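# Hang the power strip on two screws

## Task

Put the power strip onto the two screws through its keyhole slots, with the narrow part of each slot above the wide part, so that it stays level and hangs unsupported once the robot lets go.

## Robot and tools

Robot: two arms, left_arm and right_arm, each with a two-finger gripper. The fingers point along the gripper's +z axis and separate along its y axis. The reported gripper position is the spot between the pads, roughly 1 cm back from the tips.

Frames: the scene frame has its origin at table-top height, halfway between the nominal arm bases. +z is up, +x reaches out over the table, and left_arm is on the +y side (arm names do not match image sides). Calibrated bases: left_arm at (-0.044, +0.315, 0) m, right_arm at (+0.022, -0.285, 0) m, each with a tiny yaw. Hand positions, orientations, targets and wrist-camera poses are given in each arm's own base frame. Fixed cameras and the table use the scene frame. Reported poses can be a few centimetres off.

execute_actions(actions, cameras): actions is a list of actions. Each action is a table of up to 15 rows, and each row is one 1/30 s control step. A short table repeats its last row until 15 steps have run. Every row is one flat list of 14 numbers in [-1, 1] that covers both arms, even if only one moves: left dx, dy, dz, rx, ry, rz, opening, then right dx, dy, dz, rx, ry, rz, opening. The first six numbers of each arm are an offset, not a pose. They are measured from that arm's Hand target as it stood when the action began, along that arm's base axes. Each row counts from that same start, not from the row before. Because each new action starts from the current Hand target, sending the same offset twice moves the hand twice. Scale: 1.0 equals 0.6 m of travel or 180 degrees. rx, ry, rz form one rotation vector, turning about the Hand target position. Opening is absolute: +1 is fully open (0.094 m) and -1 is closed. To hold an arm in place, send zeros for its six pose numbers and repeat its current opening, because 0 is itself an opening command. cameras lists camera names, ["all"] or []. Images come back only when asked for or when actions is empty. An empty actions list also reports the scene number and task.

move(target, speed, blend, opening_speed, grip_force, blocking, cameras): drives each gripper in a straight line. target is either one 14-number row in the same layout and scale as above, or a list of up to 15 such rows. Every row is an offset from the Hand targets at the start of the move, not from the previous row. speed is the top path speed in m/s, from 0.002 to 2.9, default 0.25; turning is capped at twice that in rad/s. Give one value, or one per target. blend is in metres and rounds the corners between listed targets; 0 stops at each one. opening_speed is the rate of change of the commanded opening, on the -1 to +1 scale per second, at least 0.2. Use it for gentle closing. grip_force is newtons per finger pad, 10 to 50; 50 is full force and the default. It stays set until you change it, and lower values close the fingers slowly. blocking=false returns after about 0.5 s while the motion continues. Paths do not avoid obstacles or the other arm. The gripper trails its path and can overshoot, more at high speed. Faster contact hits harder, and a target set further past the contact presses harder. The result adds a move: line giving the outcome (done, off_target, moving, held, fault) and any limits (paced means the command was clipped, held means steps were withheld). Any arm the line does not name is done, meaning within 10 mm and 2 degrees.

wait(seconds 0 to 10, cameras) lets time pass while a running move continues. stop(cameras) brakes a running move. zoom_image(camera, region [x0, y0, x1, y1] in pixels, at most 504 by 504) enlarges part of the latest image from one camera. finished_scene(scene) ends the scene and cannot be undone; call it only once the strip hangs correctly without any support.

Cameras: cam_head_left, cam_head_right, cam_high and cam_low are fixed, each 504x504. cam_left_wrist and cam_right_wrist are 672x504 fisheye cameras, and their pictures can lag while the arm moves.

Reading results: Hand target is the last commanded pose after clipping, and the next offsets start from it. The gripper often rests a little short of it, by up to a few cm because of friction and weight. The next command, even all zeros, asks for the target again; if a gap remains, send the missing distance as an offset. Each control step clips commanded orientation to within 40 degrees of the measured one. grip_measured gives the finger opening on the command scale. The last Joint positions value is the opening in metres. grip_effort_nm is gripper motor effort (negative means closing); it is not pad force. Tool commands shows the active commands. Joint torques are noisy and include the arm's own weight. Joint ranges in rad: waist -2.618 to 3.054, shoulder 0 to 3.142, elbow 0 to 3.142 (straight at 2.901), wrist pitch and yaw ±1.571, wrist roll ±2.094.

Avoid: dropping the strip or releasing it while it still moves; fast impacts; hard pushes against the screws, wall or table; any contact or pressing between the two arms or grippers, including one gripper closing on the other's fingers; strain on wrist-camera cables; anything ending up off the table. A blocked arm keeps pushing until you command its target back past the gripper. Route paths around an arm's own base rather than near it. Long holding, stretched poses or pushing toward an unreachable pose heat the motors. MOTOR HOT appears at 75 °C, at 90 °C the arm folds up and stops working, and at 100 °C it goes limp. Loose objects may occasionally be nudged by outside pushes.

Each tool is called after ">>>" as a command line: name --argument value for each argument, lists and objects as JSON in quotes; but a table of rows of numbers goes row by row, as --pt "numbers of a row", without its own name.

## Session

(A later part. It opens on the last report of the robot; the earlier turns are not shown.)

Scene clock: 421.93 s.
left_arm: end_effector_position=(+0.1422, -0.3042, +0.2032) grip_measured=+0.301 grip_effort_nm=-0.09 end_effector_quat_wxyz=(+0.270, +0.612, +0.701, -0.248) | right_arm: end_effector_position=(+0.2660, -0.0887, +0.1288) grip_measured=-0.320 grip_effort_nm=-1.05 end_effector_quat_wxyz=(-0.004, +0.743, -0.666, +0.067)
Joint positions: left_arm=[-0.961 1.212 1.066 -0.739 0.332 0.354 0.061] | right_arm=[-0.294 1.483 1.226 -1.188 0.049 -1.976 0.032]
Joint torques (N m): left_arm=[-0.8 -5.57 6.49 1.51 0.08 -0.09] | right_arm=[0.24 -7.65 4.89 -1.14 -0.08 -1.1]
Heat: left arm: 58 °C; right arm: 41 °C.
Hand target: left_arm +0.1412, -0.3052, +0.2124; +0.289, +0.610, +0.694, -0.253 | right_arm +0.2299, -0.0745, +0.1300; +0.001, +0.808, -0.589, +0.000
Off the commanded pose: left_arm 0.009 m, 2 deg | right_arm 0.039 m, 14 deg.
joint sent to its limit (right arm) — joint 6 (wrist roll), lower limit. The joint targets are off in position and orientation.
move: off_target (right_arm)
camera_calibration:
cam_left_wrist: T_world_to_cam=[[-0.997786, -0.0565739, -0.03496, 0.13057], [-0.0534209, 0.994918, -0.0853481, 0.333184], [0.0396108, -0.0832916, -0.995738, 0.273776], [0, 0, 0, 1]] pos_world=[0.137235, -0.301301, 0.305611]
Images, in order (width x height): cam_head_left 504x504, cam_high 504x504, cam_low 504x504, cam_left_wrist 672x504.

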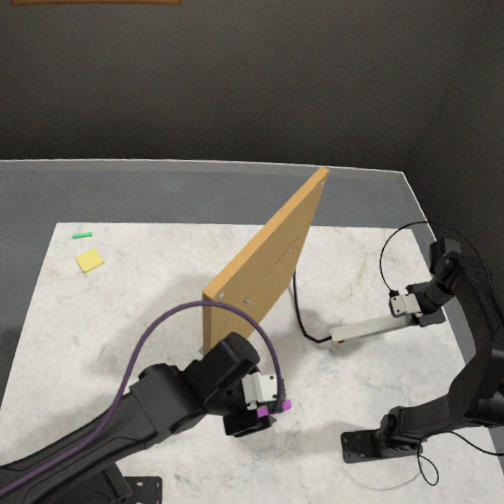

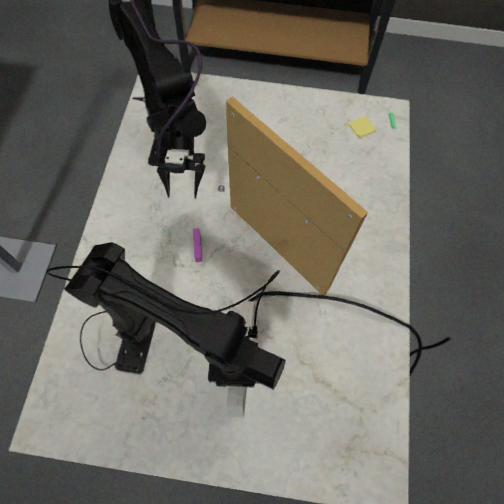

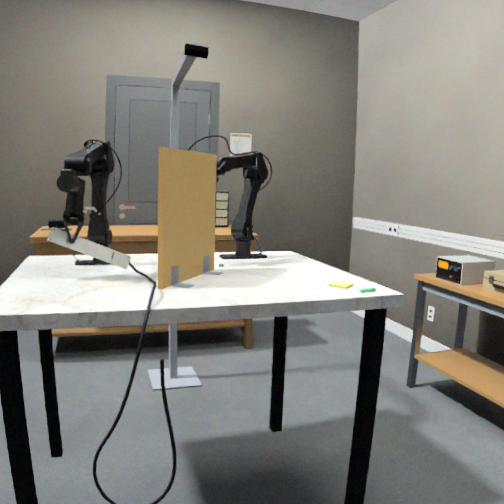

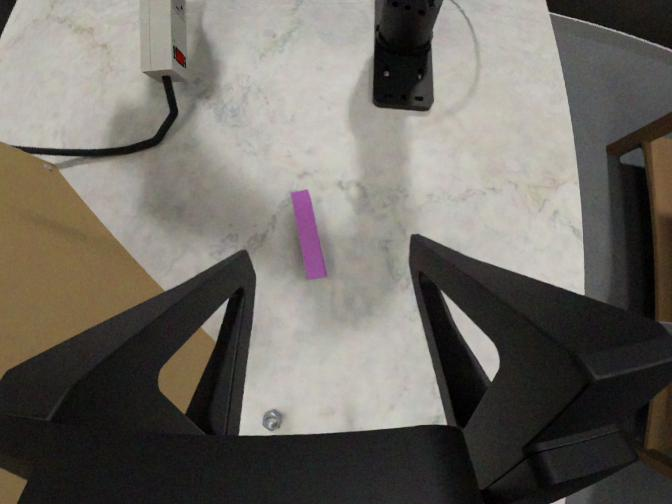

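>>> move --pt "0.1 -0.24 0.0 0 0 -0.017 0.3 0 0 0 0 0 0 -0.5" --pt "0.268 -0.273 -0.1 0 0 -0.017 0.3 0 0 0.0 0 0 0.0 -0.5" --speed 0.2 --blend '[0.03,0]' --cameras '["cam_head_left","cam_high","cam_low","cam_left_wrist"]'

Scene clock: 436.03 s.
left_arm: end_effector_position=(+0.2966, -0.4529, +0.1316) grip_measured=+0.301 grip_effort_nm=-0.09 end_effector_quat_wxyz=(+0.250, +0.622, +0.701, -0.245) | right_arm: end_effector_position=(+0.2660, -0.0887, +0.1288) grip_measured=-0.320 grip_effort_nm=-1.05 end_effector_quat_wxyz=(-0.004, +0.743, -0.666, +0.067)
Joint positions: left_arm=[-0.862 2.088 1.758 -0.632 0.401 0.462 0.061] | right_arm=[-0.294 1.483 1.226 -1.188 0.049 -1.976 0.032]
Joint torques (N m): left_arm=[-0.09 -10.18 11 1.55 0.4 0.08] | right_arm=[0.25 -7.62 4.94 -1.14 -0.07 -1.09]
Heat: left arm: 52 °C; right arm: 41 °C.
Hand target: left_arm +0.3020, -0.4690, +0.1524; +0.282, +0.628, +0.677, -0.260 | right_arm +0.2299, -0.0745, +0.1300; +0.001, +0.808, -0.589, +0.000
Off the commanded pose: left_arm 0.027 m, 5 deg | right_arm 0.039 m, 14 deg.
joint sent to its limit (right arm) — joint 6 (wrist roll), lower limit. The joint targets are off in position and orientation.
move: off_target (left_arm, right_arm)
camera_calibration:
cam_left_wrist: T_world_to_cam=[[-0.999325, -0.0323488, -0.0174381, 0.282862], [-0.0314194, 0.998196, -0.0511681, 0.47366], [0.0190618, -0.0505857, -0.998538, 0.205293], [0, 0, 0, 1]] pos_world=[0.29364, -0.45327, 0.234161]
Images, in order (width x height): cam_head_left 504x504, cam_high 504x504, cam_low 504x504, cam_left_wrist 672x504.

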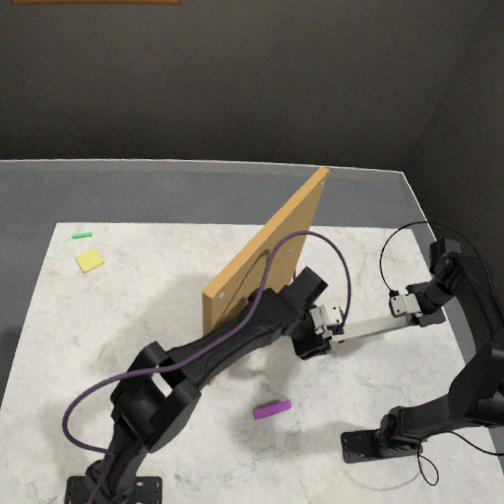

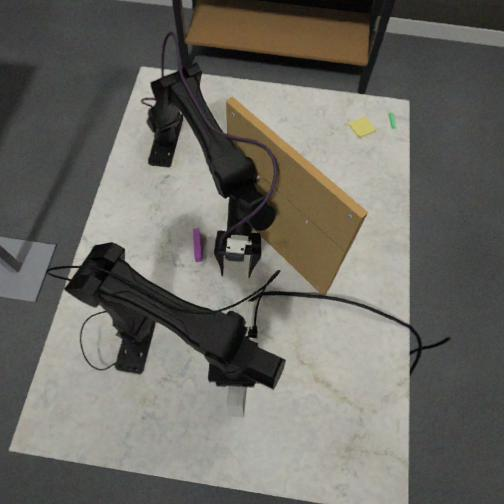

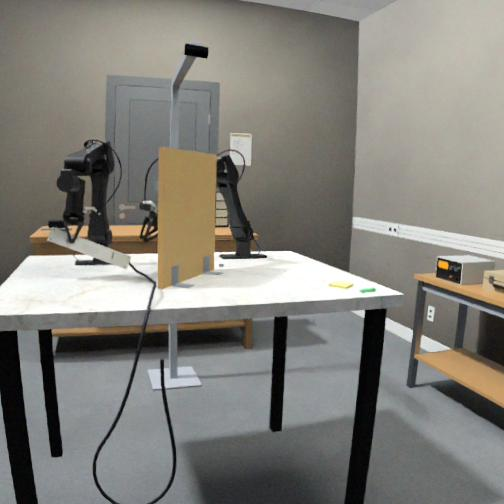

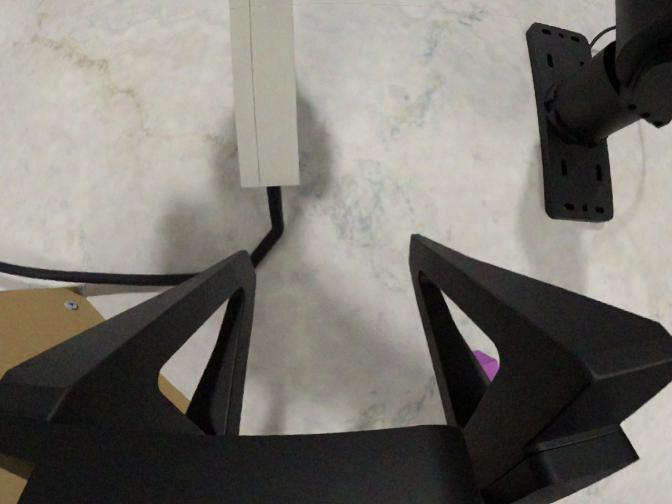

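>>> move --target '[0.042,-0.053,-0.027,0,0,0,0.4,0,0,0.0,0,0,0.0,-0.5]' --speed 0.15 --cameras '["cam_head_left","cam_left_wrist"]'

>>> zoom_image --camera "cam_head_left" --region '[270, 270, 420, 370]'

Scene clock: 451.57 s.
left_arm: end_effector_position=(+0.3294, -0.4916, +0.1232) grip_measured=+0.398 grip_effort_nm=0.10 end_effector_quat_wxyz=(+0.273, +0.621, +0.691, -0.249) | right_arm: end_effector_position=(+0.2660, -0.0887, +0.1288) grip_measured=-0.320 grip_effort_nm=-1.05 end_effector_quat_wxyz=(-0.004, +0.743, -0.666, +0.067)
Joint positions: left_arm=[-0.862 2.275 1.996 -0.632 0.403 0.462 0.066] | right_arm=[-0.294 1.483 1.226 -1.188 0.049 -1.976 0.032]
Joint torques (N m): left_arm=[-0.31 -11.37 11.07 1.06 0.38 0.04] | right_arm=[0.27 -7.65 4.89 -1.14 -0.06 -1.1]
Heat: left arm: 49 °C; right arm: 42 °C.
Hand target: left_arm +0.3272, -0.5008, +0.1362; +0.282, +0.628, +0.677, -0.260 | right_arm +0.2299, -0.0745, +0.1300; +0.001, +0.808, -0.589, +0.000
Off the commanded pose: left_arm 0.016 m, 2 deg | right_arm 0.039 m, 14 deg.
joint sent to its limit (right arm) — joint 6 (wrist roll), lower limit. The joint targets are off in position and orientation.
move: off_target (left_arm, right_arm)
camera_calibration:
cam_left_wrist: T_world_to_cam=[[-0.998305, -0.0326925, -0.0481387, 0.317533], [-0.0281986, 0.99543, -0.0912399, 0.515455], [0.0509015, -0.0897279, -0.994665, 0.16408], [0, 0, 0, 1]] pos_world=[0.323178, -0.487996, 0.22552]
Images, in order (width x height): cam_head_left 504x504, cam_left_wrist 672x504.

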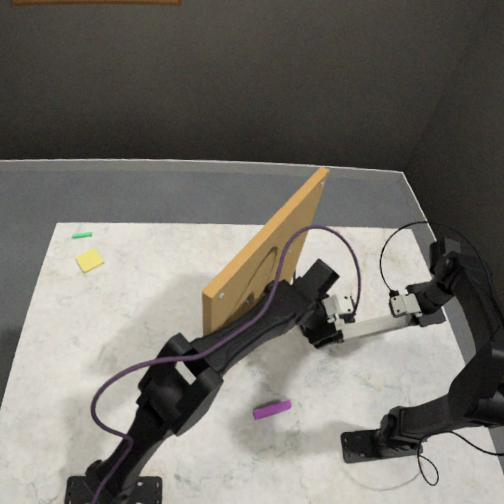

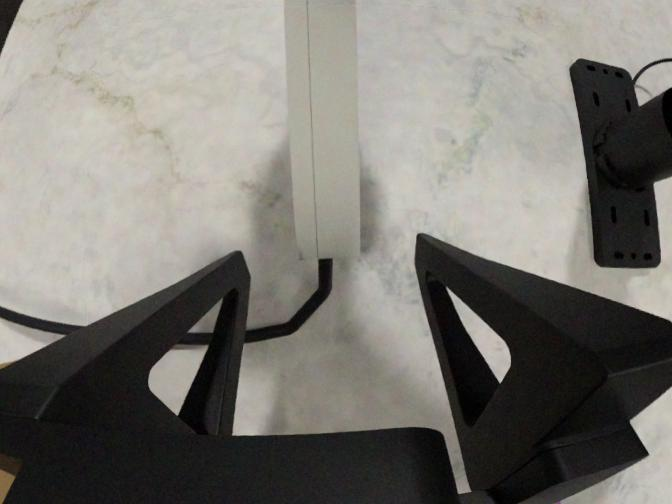

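Scaled by 3.360 from the camera's 504x504 image, which has a finer 720x720 frame.

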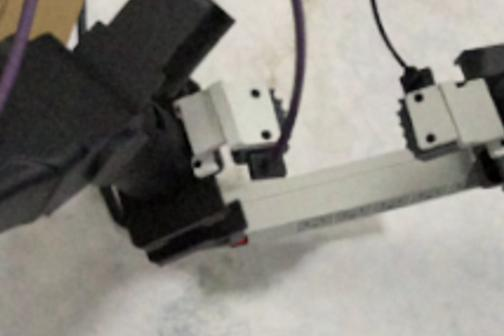

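>>> move --pt "0.003 -0.035 -0.085 0 0 0 0.3 0 0 0.0 0 0 0.0 -0.5" --pt "0.003 -0.035 -0.085 0 0 0 -0.1 0 0 0.0 0 0 0.0 -0.5" --speed 0.12 --opening_speed 0.5 --cameras '["cam_head_left","cam_low","cam_left_wrist"]'

>>> zoom_image --camera "cam_low" --region '[20, 190, 180, 310]'

Scene clock: 462.63 s.
left_arm: end_effector_position=(+0.3287, -0.5081, +0.0755) grip_measured=-0.098 grip_effort_nm=-0.15 end_effector_quat_wxyz=(+0.261, +0.626, +0.691, -0.248) | right_arm: end_effector_position=(+0.2659, -0.0889, +0.1289) grip_measured=-0.320 grip_effort_nm=-1.05 end_effector_quat_wxyz=(-0.003, +0.745, -0.664, +0.067)
Joint positions: left_arm=[-0.882 2.378 1.996 -0.551 0.398 0.457 0.042] | right_arm=[-0.294 1.483 1.226 -1.188 0.05 -1.983 0.032]
Joint torques (N m): left_arm=[-0.49 -12.14 8.54 1.68 0.26 -0.08] | right_arm=[0.32 -7.68 4.93 -1.14 -0.09 -1.03]
Heat: left arm: 48 °C; right arm: 42 °C.
Hand target: left_arm +0.3290, -0.5218, +0.0852; +0.282, +0.628, +0.677, -0.260 | right_arm +0.2299, -0.0745, +0.1300; +0.001, +0.808, -0.589, +0.000
Off the commanded pose: left_arm 0.017 m, 3 deg | right_arm 0.039 m, 14 deg.
joint sent to its limit (right arm) — joint 6 (wrist roll), lower limit. The joint targets are off in position and orientation.
move: off_target (left_arm, right_arm); target 2's new opening was sent with left_arm's hand 0.016 m and 3 deg from that target
camera_calibration:
cam_left_wrist: T_world_to_cam=[[-0.99924, -0.0182087, -0.0344772, 0.320656], [-0.0156707, 0.997245, -0.0725037, 0.522814], [0.0357024, -0.0719083, -0.996772, 0.12935], [0, 0, 0, 1]] pos_world=[0.323987, -0.506234, 0.177893]
Images, in order (width x height): cam_head_left 504x504, cam_low 504x504, cam_left_wrist 672x504.

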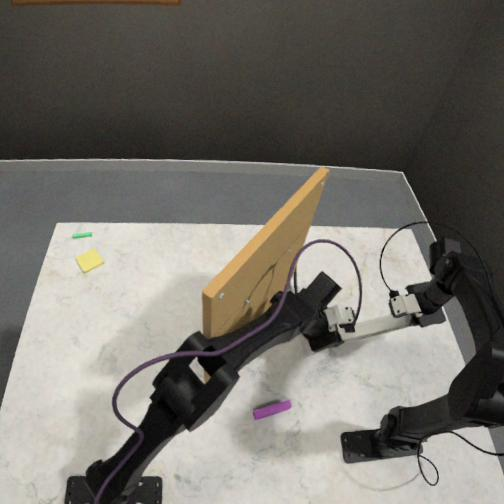

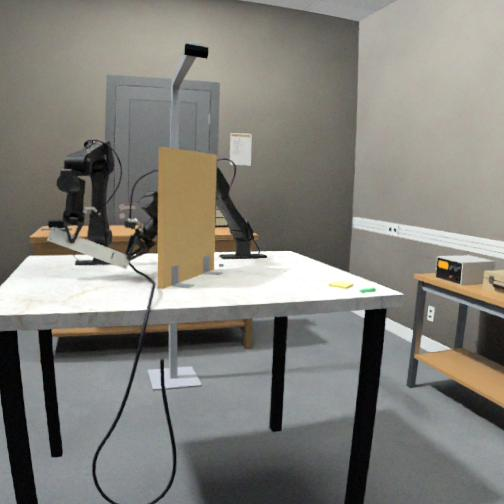

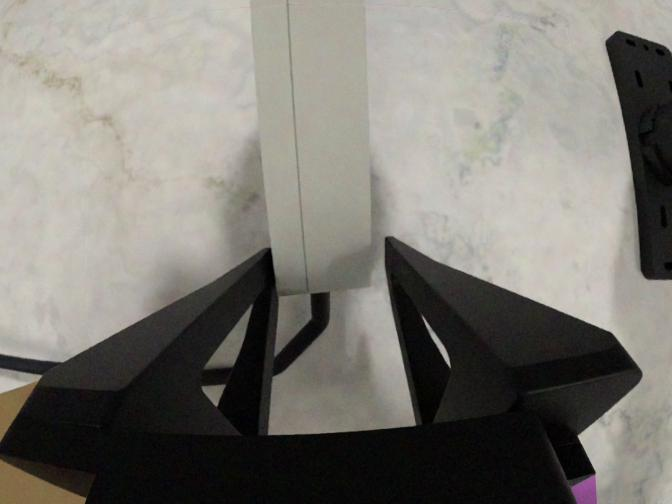

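Scaled by 3.150 from the camera's 504x504 image, which has a finer 720x720 frame.

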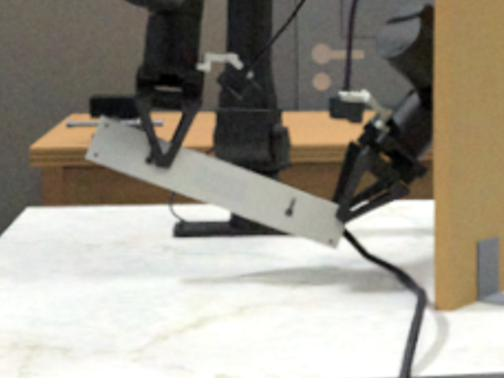

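>>> move --pt "0.007 0 0 0 0 0 0.2 0 0 0.0 0 0 0.0 -0.5" --pt "0.012 -0.05 -0.045 0 0 0 0.2 0 0 0.0 0 0 0.0 -0.5" --pt "0.012 -0.05 -0.045 0 0 0 -0.5 0 0 0.0 0 0 0.0 -0.5" --speed 0.12 --opening_speed 0.7 --cameras '["cam_head_left","cam_low","cam_left_wrist"]'

>>> zoom_image --camera "cam_low" --region '[20, 190, 180, 310]'

Scene clock: 479.70 s.
left_arm: end_effector_position=(+0.3347, -0.5390, +0.0441) grip_measured=-0.271 grip_effort_nm=-1.05 end_effector_quat_wxyz=(+0.272, +0.643, +0.678, -0.232) | right_arm: end_effector_position=(+0.2637, -0.0922, +0.1289) grip_measured=-0.320 grip_effort_nm=-1.05 end_effector_quat_wxyz=(+0.006, +0.744, -0.664, +0.069)
Joint positions: left_arm=[-0.918 2.531 2.149 -0.535 0.355 0.479 0.034] | right_arm=[-0.295 1.483 1.226 -1.193 0.069 -1.983 0.032]
Joint torques (N m): left_arm=[-0.38 -12.52 11 1.39 0.52 -0.43] | right_arm=[0.28 -7.65 4.94 -1.12 -0.2 -1.04]
Heat: left arm: 48 °C; right arm: 42 °C.
Hand target: left_arm +0.3362, -0.5518, +0.0582; +0.282, +0.628, +0.677, -0.260 | right_arm +0.2299, -0.0745, +0.1300; +0.001, +0.808, -0.589, +0.000
Off the commanded pose: left_arm 0.019 m, 4 deg | right_arm 0.038 m, 14 deg.
joint sent to its limit (right arm) — joint 6 (wrist roll), lower limit. The joint targets are off in position and orientation.
move: off_target (left_arm, right_arm); target 3's new opening was sent with left_arm's hand 0.021 m and 3 deg from that target
camera_calibration:
cam_left_wrist: T_world_to_cam=[[-0.996336, 0.00780356, -0.085165, 0.340315], [0.0131155, 0.99799, -0.0619917, 0.541777], [0.0845101, -0.0628816, -0.994436, 0.0840845], [0, 0, 0, 1]] pos_world=[0.324857, -0.538057, 0.146185]
Images, in order (width x height): cam_head_left 504x504, cam_low 504x504, cam_left_wrist 672x504.

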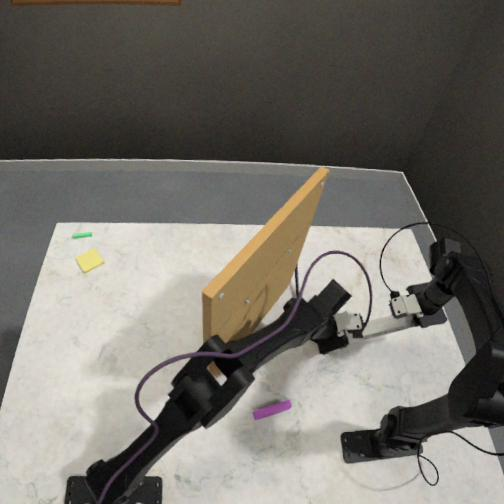

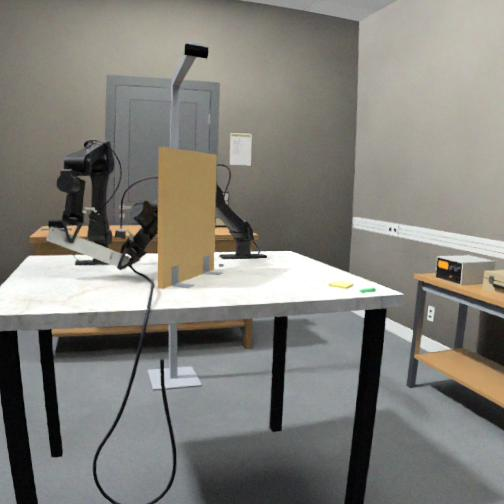

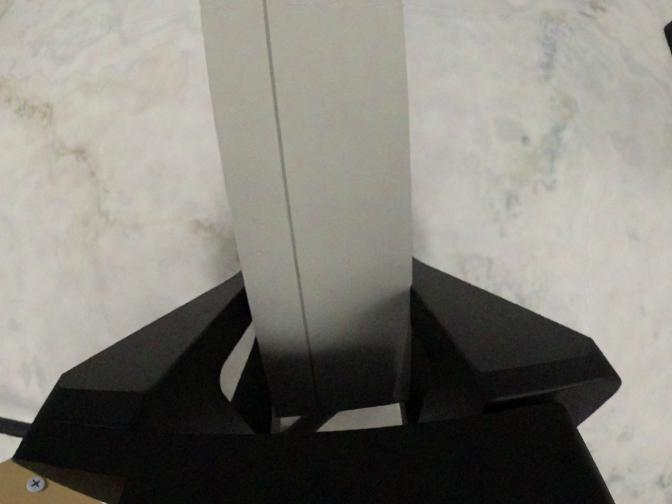

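Scaled by 3.150 from the camera's 504x504 image, which has a finer 720x720 frame.

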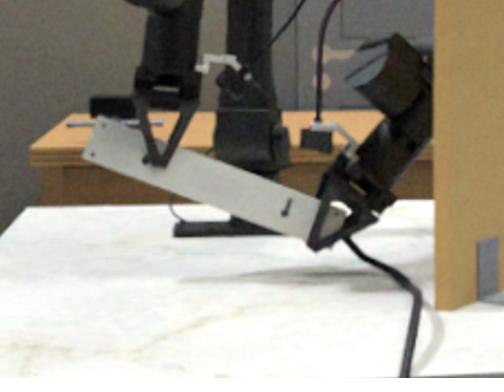

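>>> move --pt "0 0 0 0 0 0 -0.5 0 0 0 0 0 0 0.2" --pt "0 0 0 0 0 0 -0.5 0.0 0 0.2 0 0 0.0 0.2" --speed 0.15 --opening_speed 0.5 --cameras '["cam_head_left","cam_low","cam_left_wrist"]'

>>> zoom_image --camera "cam_low" --region '[20, 190, 180, 310]'

Scene clock: 495.53 s.
left_arm: end_effector_position=(+0.3430, -0.5330, +0.0357) grip_measured=-0.298 grip_effort_nm=-1.05 end_effector_quat_wxyz=(+0.269, +0.640, +0.683, -0.227) | right_arm: end_effector_position=(+0.2321, -0.0775, +0.2413) grip_measured=+0.199 grip_effort_nm=0.05 end_effector_quat_wxyz=(-0.013, +0.776, -0.620, +0.113)
Joint positions: left_arm=[-0.902 2.545 2.149 -0.534 0.352 0.485 0.033] | right_arm=[-0.28 1.353 1.56 -1.559 0.063 -2.08 0.056]
Joint torques (N m): left_arm=[-0.85 -13.59 10.91 1.34 0.55 -0.49] | right_arm=[0.49 -4.25 6.98 -0.08 -0.02 -0.06]
Heat: left arm: 48 °C; right arm: 41 °C.
Hand target: left_arm +0.3362, -0.5518, +0.0582; +0.282, +0.628, +0.677, -0.260 | right_arm +0.2299, -0.0745, +0.2500; +0.001, +0.808, -0.589, +0.000
Off the commanded pose: left_arm 0.030 m, 4 deg | right_arm 0.010 m, 14 deg.
joint sent to its limit (right arm) — joint 4 (wrist pitch), lower limit; joint 6 (wrist roll), lower limit. The joint targets are off in position and orientation.
move: off_target (left_arm, right_arm)
camera_calibration:
cam_left_wrist: T_world_to_cam=[[-0.996498, -0.00378629, -0.0835315, 0.341507], [0.000424551, 0.998732, -0.050335, 0.5395], [0.0836161, -0.0501942, -0.995233, 0.0825806], [0, 0, 0, 1]] pos_world=[0.333177, -0.533378, 0.137869]
Images, in order (width x height): cam_head_left 504x504, cam_low 504x504, cam_left_wrist 672x504.

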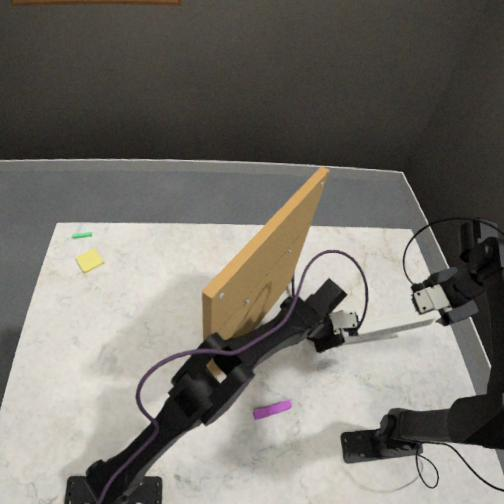

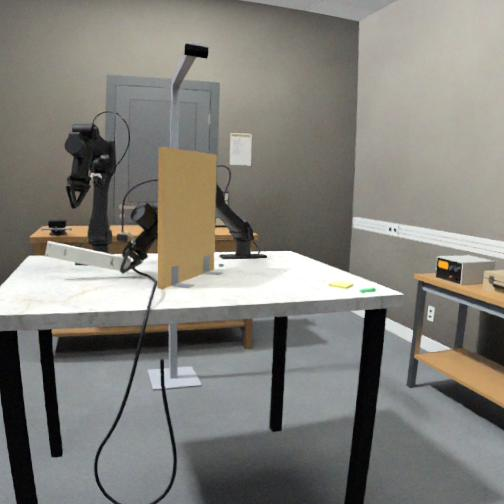

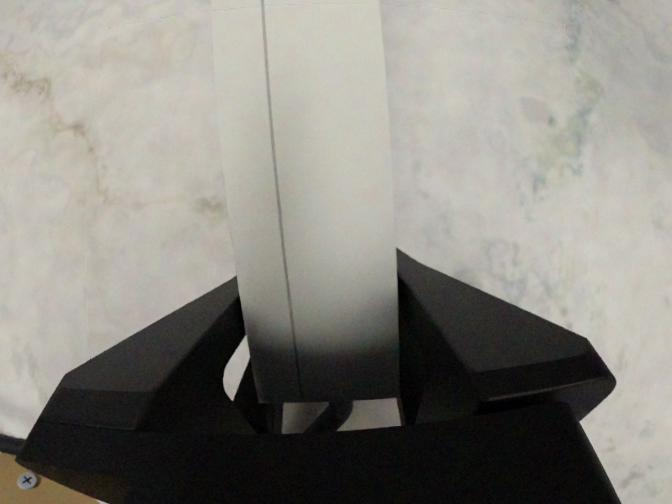

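Scaled by 3.150 from the camera's 504x504 image, which has a finer 720x720 frame.

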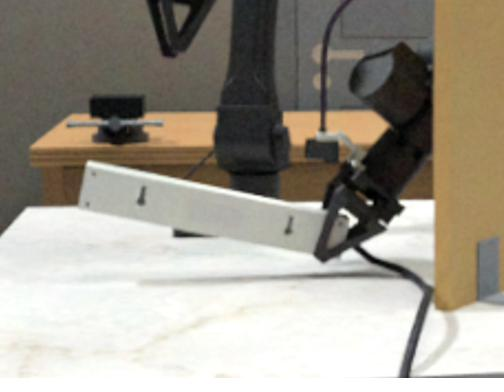

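>>> move --pt "0 0 0.06 0.0 0 0 -0.5 0 -0.18 0.1 0 0 0 0.4" --pt "-0.033 0 0.158 0.0634 0.0243 0.2314 -0.5 0 -0.22 0.1 0.264 0.17 -0.308 0.4" --pt "-0.033 0 0.158 0.0634 0.0243 0.2314 -0.5 0.03 -0.20 0.03 0.529 0.34 -0.616 0.4" --speed 0.25 --blend '[0.03,0.03,0]' --cameras '["cam_head_left","cam_low","cam_high","cam_right_wrist"]'

>>> zoom_image --camera "cam_low" --region '[20, 190, 180, 310]'

Scene clock: 536.73 s.
left_arm: end_effector_position=(+0.3308, -0.5367, +0.1275) grip_measured=-0.298 grip_effort_nm=-1.05 end_effector_quat_wxyz=(+0.292, +0.374, +0.874, -0.101) | right_arm: end_effector_position=(+0.2472, -0.1935, +0.2653) grip_measured=+0.398 grip_effort_nm=0.07 end_effector_quat_wxyz=(+0.377, +0.412, +0.659, +0.503)
Joint positions: left_arm=[-1.076 2.669 2.806 -1.106 -0.196 -0.206 0.033] | right_arm=[-1.263 1.64 1.353 -1.569 -1.352 -0.376 0.066]
Joint torques (N m): left_arm=[-2.09 -14.04 11.7 1.06 -0.13 -0.45] | right_arm=[-0.53 -5.46 4.53 -0.57 -0.74 0.04]
Heat: left arm: 48 °C; right arm: 39 °C.
Hand target: left_arm +0.3164, -0.5518, +0.1530; +0.268, +0.361, +0.888, -0.099 | right_arm +0.2479, -0.1945, +0.2680; +0.254, +0.254, +0.665, +0.655
Off the commanded pose: left_arm 0.033 m, 4 deg | right_arm 0.003 m, 29 deg.
elbow stopped short (left arm): the move would have taken joint 3 (elbow) straighter than the controller allows.
joint sent to its limit (right arm) — joint 4 (wrist pitch), lower limit. The joint targets are off in position and orientation.
move: off_target (left_arm, right_arm); limits=paced
camera_calibration:
cam_right_wrist: T_world_to_cam=[[-0.200718, -0.0918742, -0.975331, 0.288473], [-0.834904, 0.536875, 0.121246, 0.284829], [0.512492, 0.838644, -0.184467, 0.189946], [0, 0, 0, 1]] pos_world=[0.198361, -0.285711, 0.281861]
Images, in order (width x height): cam_head_left 504x504, cam_high 504x504, cam_low 504x504, cam_right_wrist 672x504.

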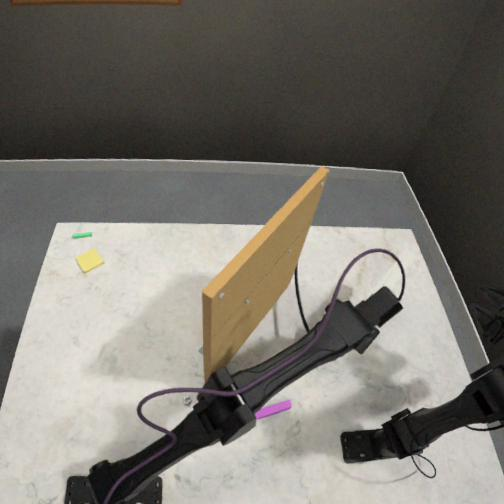

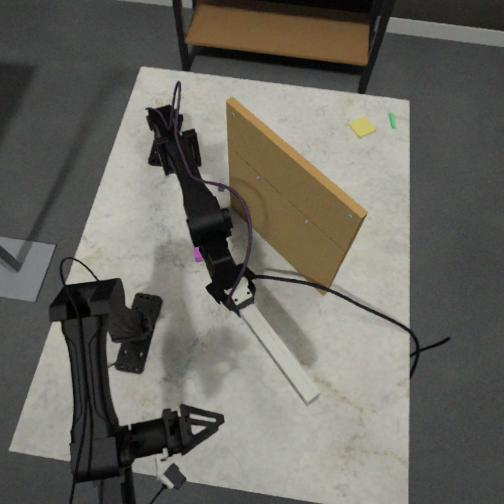

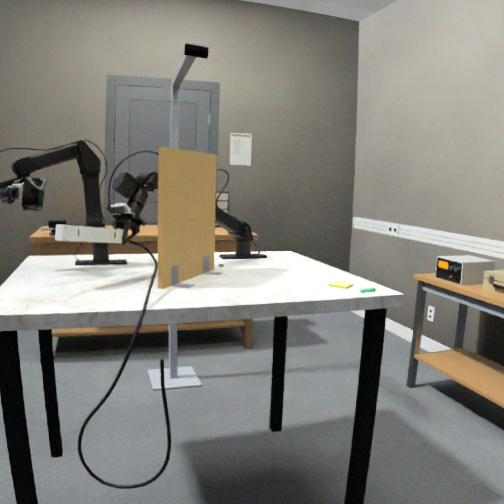

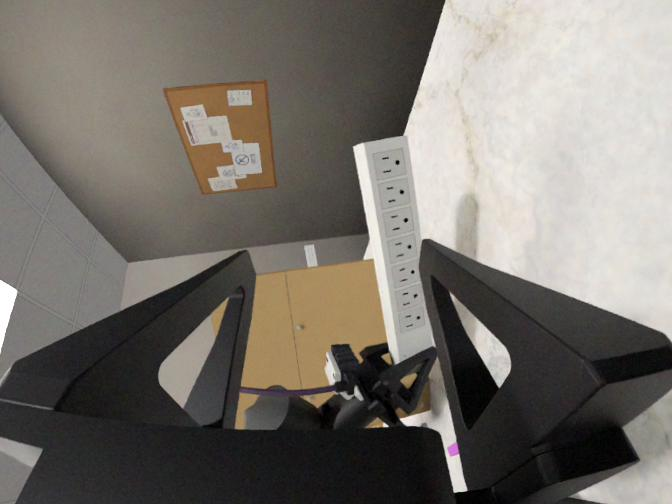

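Scaled by 3.150 from the camera's 504x504 image, which has a finer 720x720 frame.

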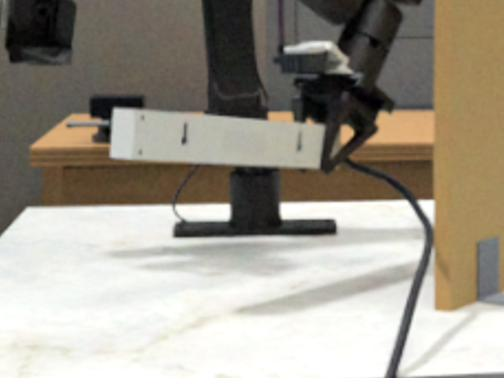

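>>> move --pt "0 0 0 0 0 0 -0.5 0.0 0.1 -0.03 0 0 -0.022 0.5" --pt "0 0 0 0 0 0 -0.5 0.06 0.25 -0.05 0 0 -0.022 0.5" --speed 0.2 --blend '[0.03,0]' --cameras '["cam_head_left","cam_low","cam_high","cam_right_wrist"]'

Scene clock: 564.27 s.
left_arm: end_effector_position=(+0.3308, -0.5367, +0.1275) grip_measured=-0.298 grip_effort_nm=-1.05 end_effector_quat_wxyz=(+0.292, +0.374, +0.874, -0.101) | right_arm: end_effector_position=(+0.2819, -0.0438, +0.2350) grip_measured=+0.498 grip_effort_nm=0.07 end_effector_quat_wxyz=(+0.273, +0.282, +0.669, +0.631)
Joint positions: left_arm=[-1.076 2.669 2.806 -1.106 -0.196 -0.206 0.033] | right_arm=[-0.841 1.586 1.03 -1.57 -1.508 -0.566 0.07]
Joint torques (N m): left_arm=[-2.07 -14.02 11.7 1.07 -0.14 -0.46] | right_arm=[0.28 -4.45 4.22 -0.82 -0.68 -0.13]
Heat: left arm: 51 °C; right arm: 39 °C.
Hand target: left_arm +0.3164, -0.5518, +0.1530; +0.268, +0.361, +0.888, -0.099 | right_arm +0.2839, -0.0445, +0.2380; +0.276, +0.277, +0.656, +0.646
Off the commanded pose: left_arm 0.033 m, 4 deg | right_arm 0.004 m, 2 deg.
elbow stopped short (left arm): the move would have taken joint 3 (elbow) straighter than the controller allows.
joint sent to its limit (right arm) — joint 4 (wrist pitch), lower limit. The joint targets still meet the commanded pose.
move: off_target (left_arm)
camera_calibration:
cam_right_wrist: T_world_to_cam=[[-0.0902213, 0.000221639, -0.995922, 0.257313], [-0.981557, 0.169214, 0.0889576, 0.269951], [0.168544, 0.985579, -0.0150492, 0.104605], [0, 0, 0, 1]] pos_world=[0.270557, -0.148833, 0.233823]
Images, in order (width x height): cam_head_left 504x504, cam_high 504x504, cam_low 504x504, cam_right_wrist 672x504.

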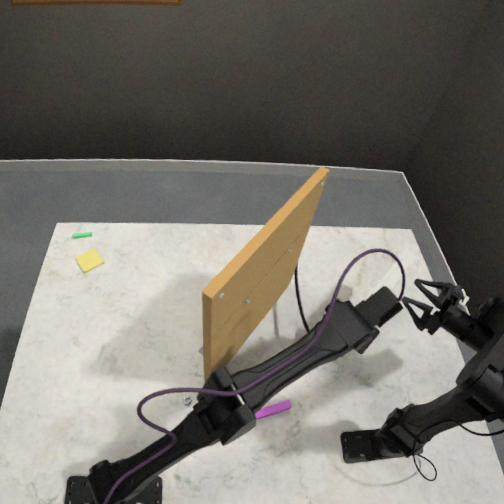

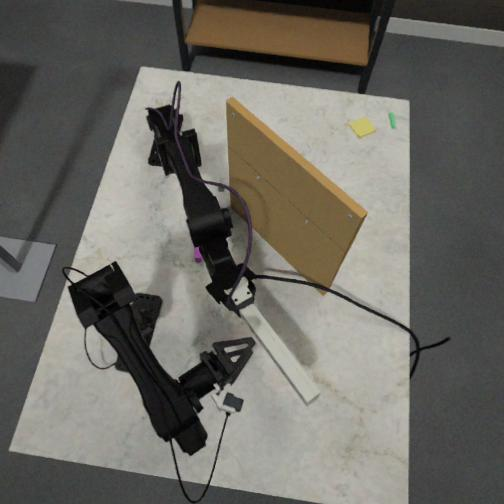

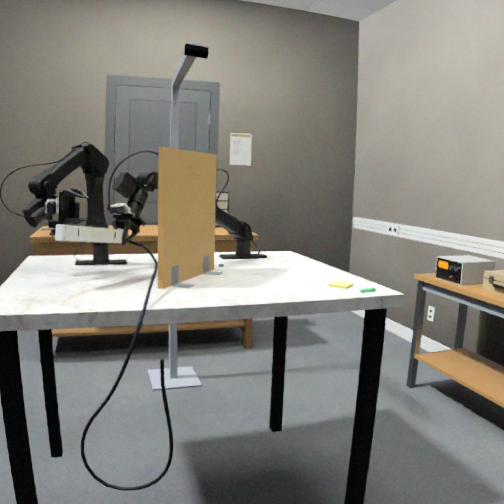

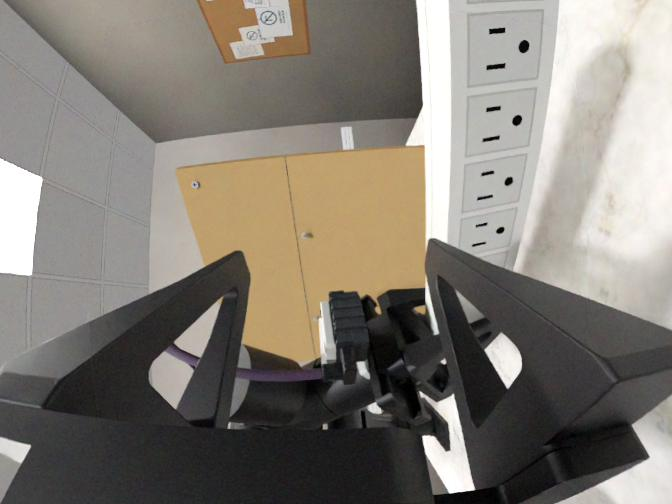

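>>> move --pt "0 0 0 0 0 0 -0.5 0.0 0.0 -0.128 0 0 0 0.5" --speed 0.15 --cameras '["cam_head_left","cam_low","cam_high","cam_right_wrist"]'

Scene clock: 580.30 s.
left_arm: end_effector_position=(+0.3308, -0.5367, +0.1275) grip_measured=-0.298 grip_effort_nm=-1.05 end_effector_quat_wxyz=(+0.292, +0.374, +0.874, -0.101) | right_arm: end_effector_position=(+0.2801, -0.0417, +0.1573) grip_measured=+0.498 grip_effort_nm=0.07 end_effector_quat_wxyz=(+0.269, +0.279, +0.665, +0.638)
Joint positions: left_arm=[-1.076 2.669 2.806 -1.106 -0.196 -0.206 0.033] | right_arm=[-0.841 1.822 0.879 -1.466 -1.511 -0.84 0.07]
Joint torques (N m): left_arm=[-2.1 -14.02 11.71 1.07 -0.13 -0.47] | right_arm=[0.27 -5 4.31 -1.19 -0.53 -0.14]
Heat: left arm: 53 °C; right arm: 39 °C.
Hand target: left_arm +0.3164, -0.5518, +0.1530; +0.268, +0.361, +0.888, -0.099 | right_arm +0.2839, -0.0445, +0.1612; +0.276, +0.277, +0.656, +0.646
Off the commanded pose: left_arm 0.033 m, 4 deg | right_arm 0.006 m, 2 deg.
elbow stopped short (left arm): the move would have taken joint 3 (elbow) straighter than the controller allows.
move: off_target (left_arm)
camera_calibration:
cam_right_wrist: T_world_to_cam=[[-0.0859883, 0.0140202, -0.996197, 0.179255], [-0.98371, 0.157239, 0.0871233, 0.275115], [0.157863, 0.987461, 0.000271099, 0.102345], [0, 0, 0, 1]] pos_world=[0.26989, -0.146834, 0.154577]
Images, in order (width x height): cam_head_left 504x504, cam_high 504x504, cam_low 504x504, cam_right_wrist 672x504.

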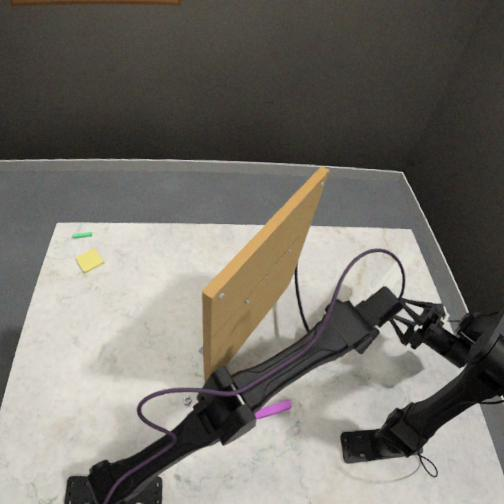

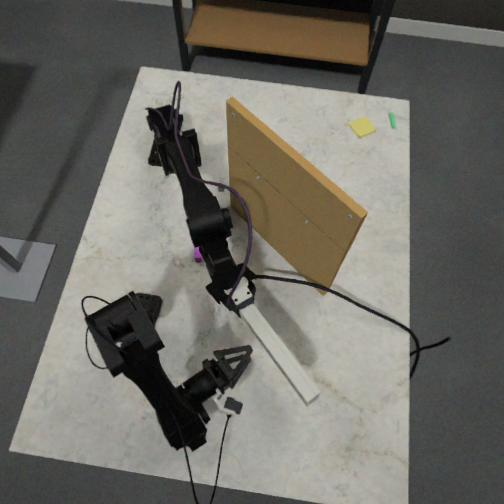

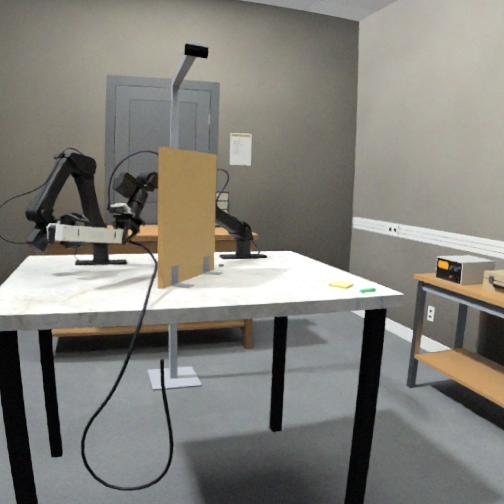

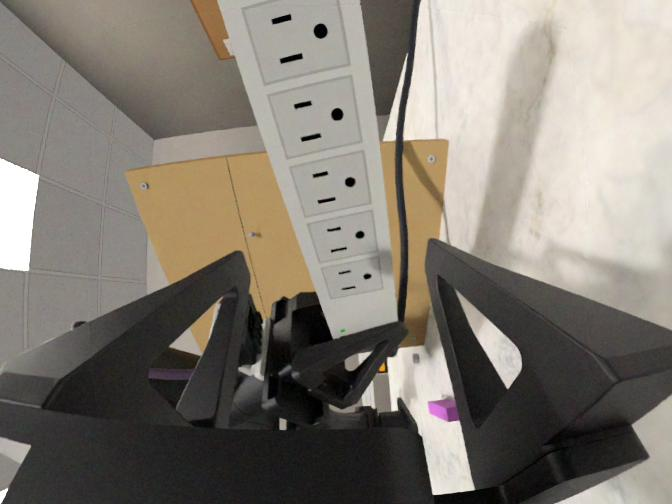

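>>> move --pt "0 0 0 0 0 0 -0.5 0.02 -0.021 0 0 0 0 0.6" --pt "0 0 0 0 0 0 -0.5 0.07 0.026 0 0 0 0 0.6" --speed 0.1 --cameras '["cam_head_left","cam_low","cam_high","cam_right_wrist"]'

>>> zoom_image --camera "cam_low" --region '[20, 190, 180, 310]'

Scene clock: 604.30 s.
left_arm: end_effector_position=(+0.3308, -0.5367, +0.1275) grip_measured=-0.298 grip_effort_nm=-1.05 end_effector_quat_wxyz=(+0.292, +0.374, +0.874, -0.101) | right_arm: end_effector_position=(+0.3166, -0.0235, +0.1569) grip_measured=+0.598 grip_effort_nm=0.07 end_effector_quat_wxyz=(+0.218, +0.245, +0.669, +0.667)
Joint positions: left_arm=[-1.076 2.669 2.806 -1.106 -0.196 -0.206 0.033] | right_arm=[-0.682 1.931 1.028 -1.427 -1.549 -0.724 0.075]
Joint torques (N m): left_arm=[-2.07 -14.02 11.7 1.09 -0.12 -0.45] | right_arm=[0.21 -6.32 5.59 -0.76 -0.61 0]
Heat: left arm: 54 °C; right arm: 39 °C.
Hand target: left_arm +0.3164, -0.5518, +0.1530; +0.268, +0.361, +0.888, -0.099 | right_arm +0.3259, -0.0289, +0.1612; +0.276, +0.277, +0.656, +0.646
Off the commanded pose: left_arm 0.033 m, 4 deg | right_arm 0.012 m, 8 deg.
elbow stopped short (left arm): the move would have taken joint 3 (elbow) straighter than the controller allows.
joint sent to its limit (right arm) — joint 5 (wrist yaw), lower limit. The joint targets are off in orientation, not in position.
move: off_target (left_arm, right_arm)
camera_calibration:
cam_right_wrist: T_world_to_cam=[[-0.101346, 0.0450578, -0.99383, 0.186976], [-0.994397, 0.0255843, 0.102564, 0.306091], [0.0300477, 0.998657, 0.0422125, 0.112734], [0, 0, 0, 1]] pos_world=[0.319938, -0.128838, 0.149669]
Images, in order (width x height): cam_head_left 504x504, cam_high 504x504, cam_low 504x504, cam_right_wrist 672x504.

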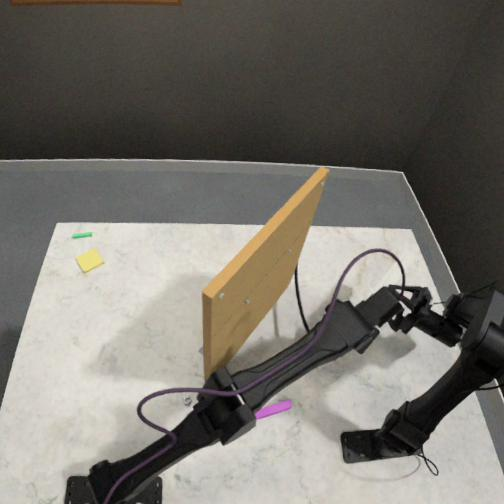

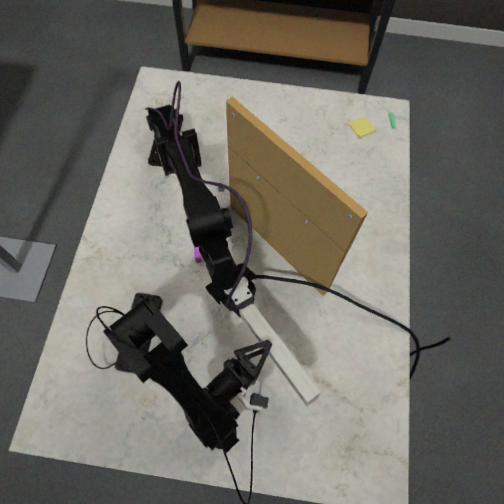

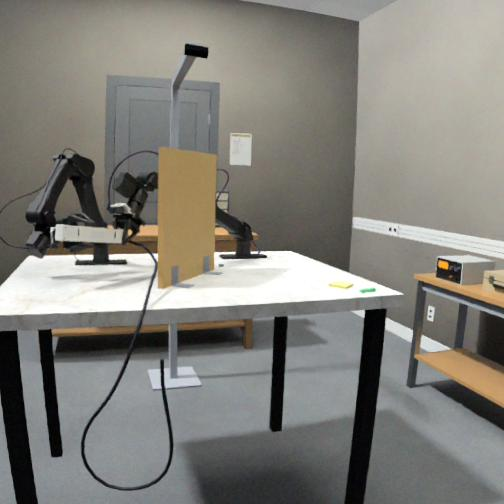

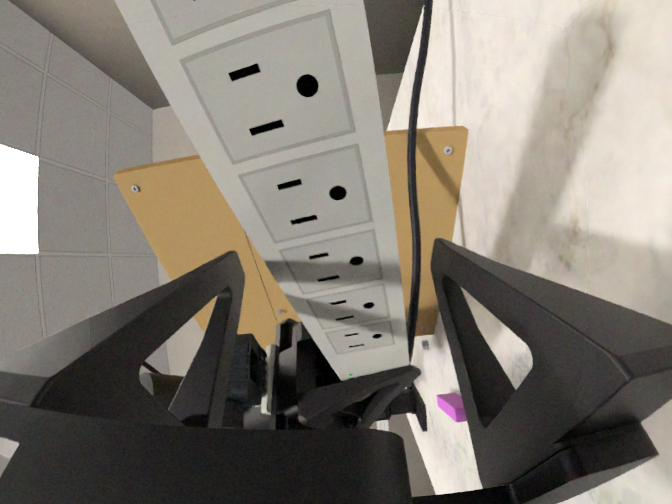

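Scaled by 3.150 from the camera's 504x504 image, which has a finer 720x720 frame.

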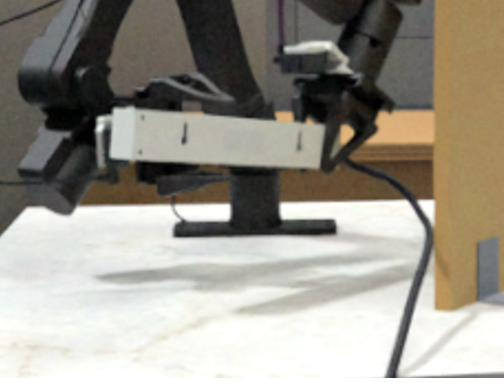

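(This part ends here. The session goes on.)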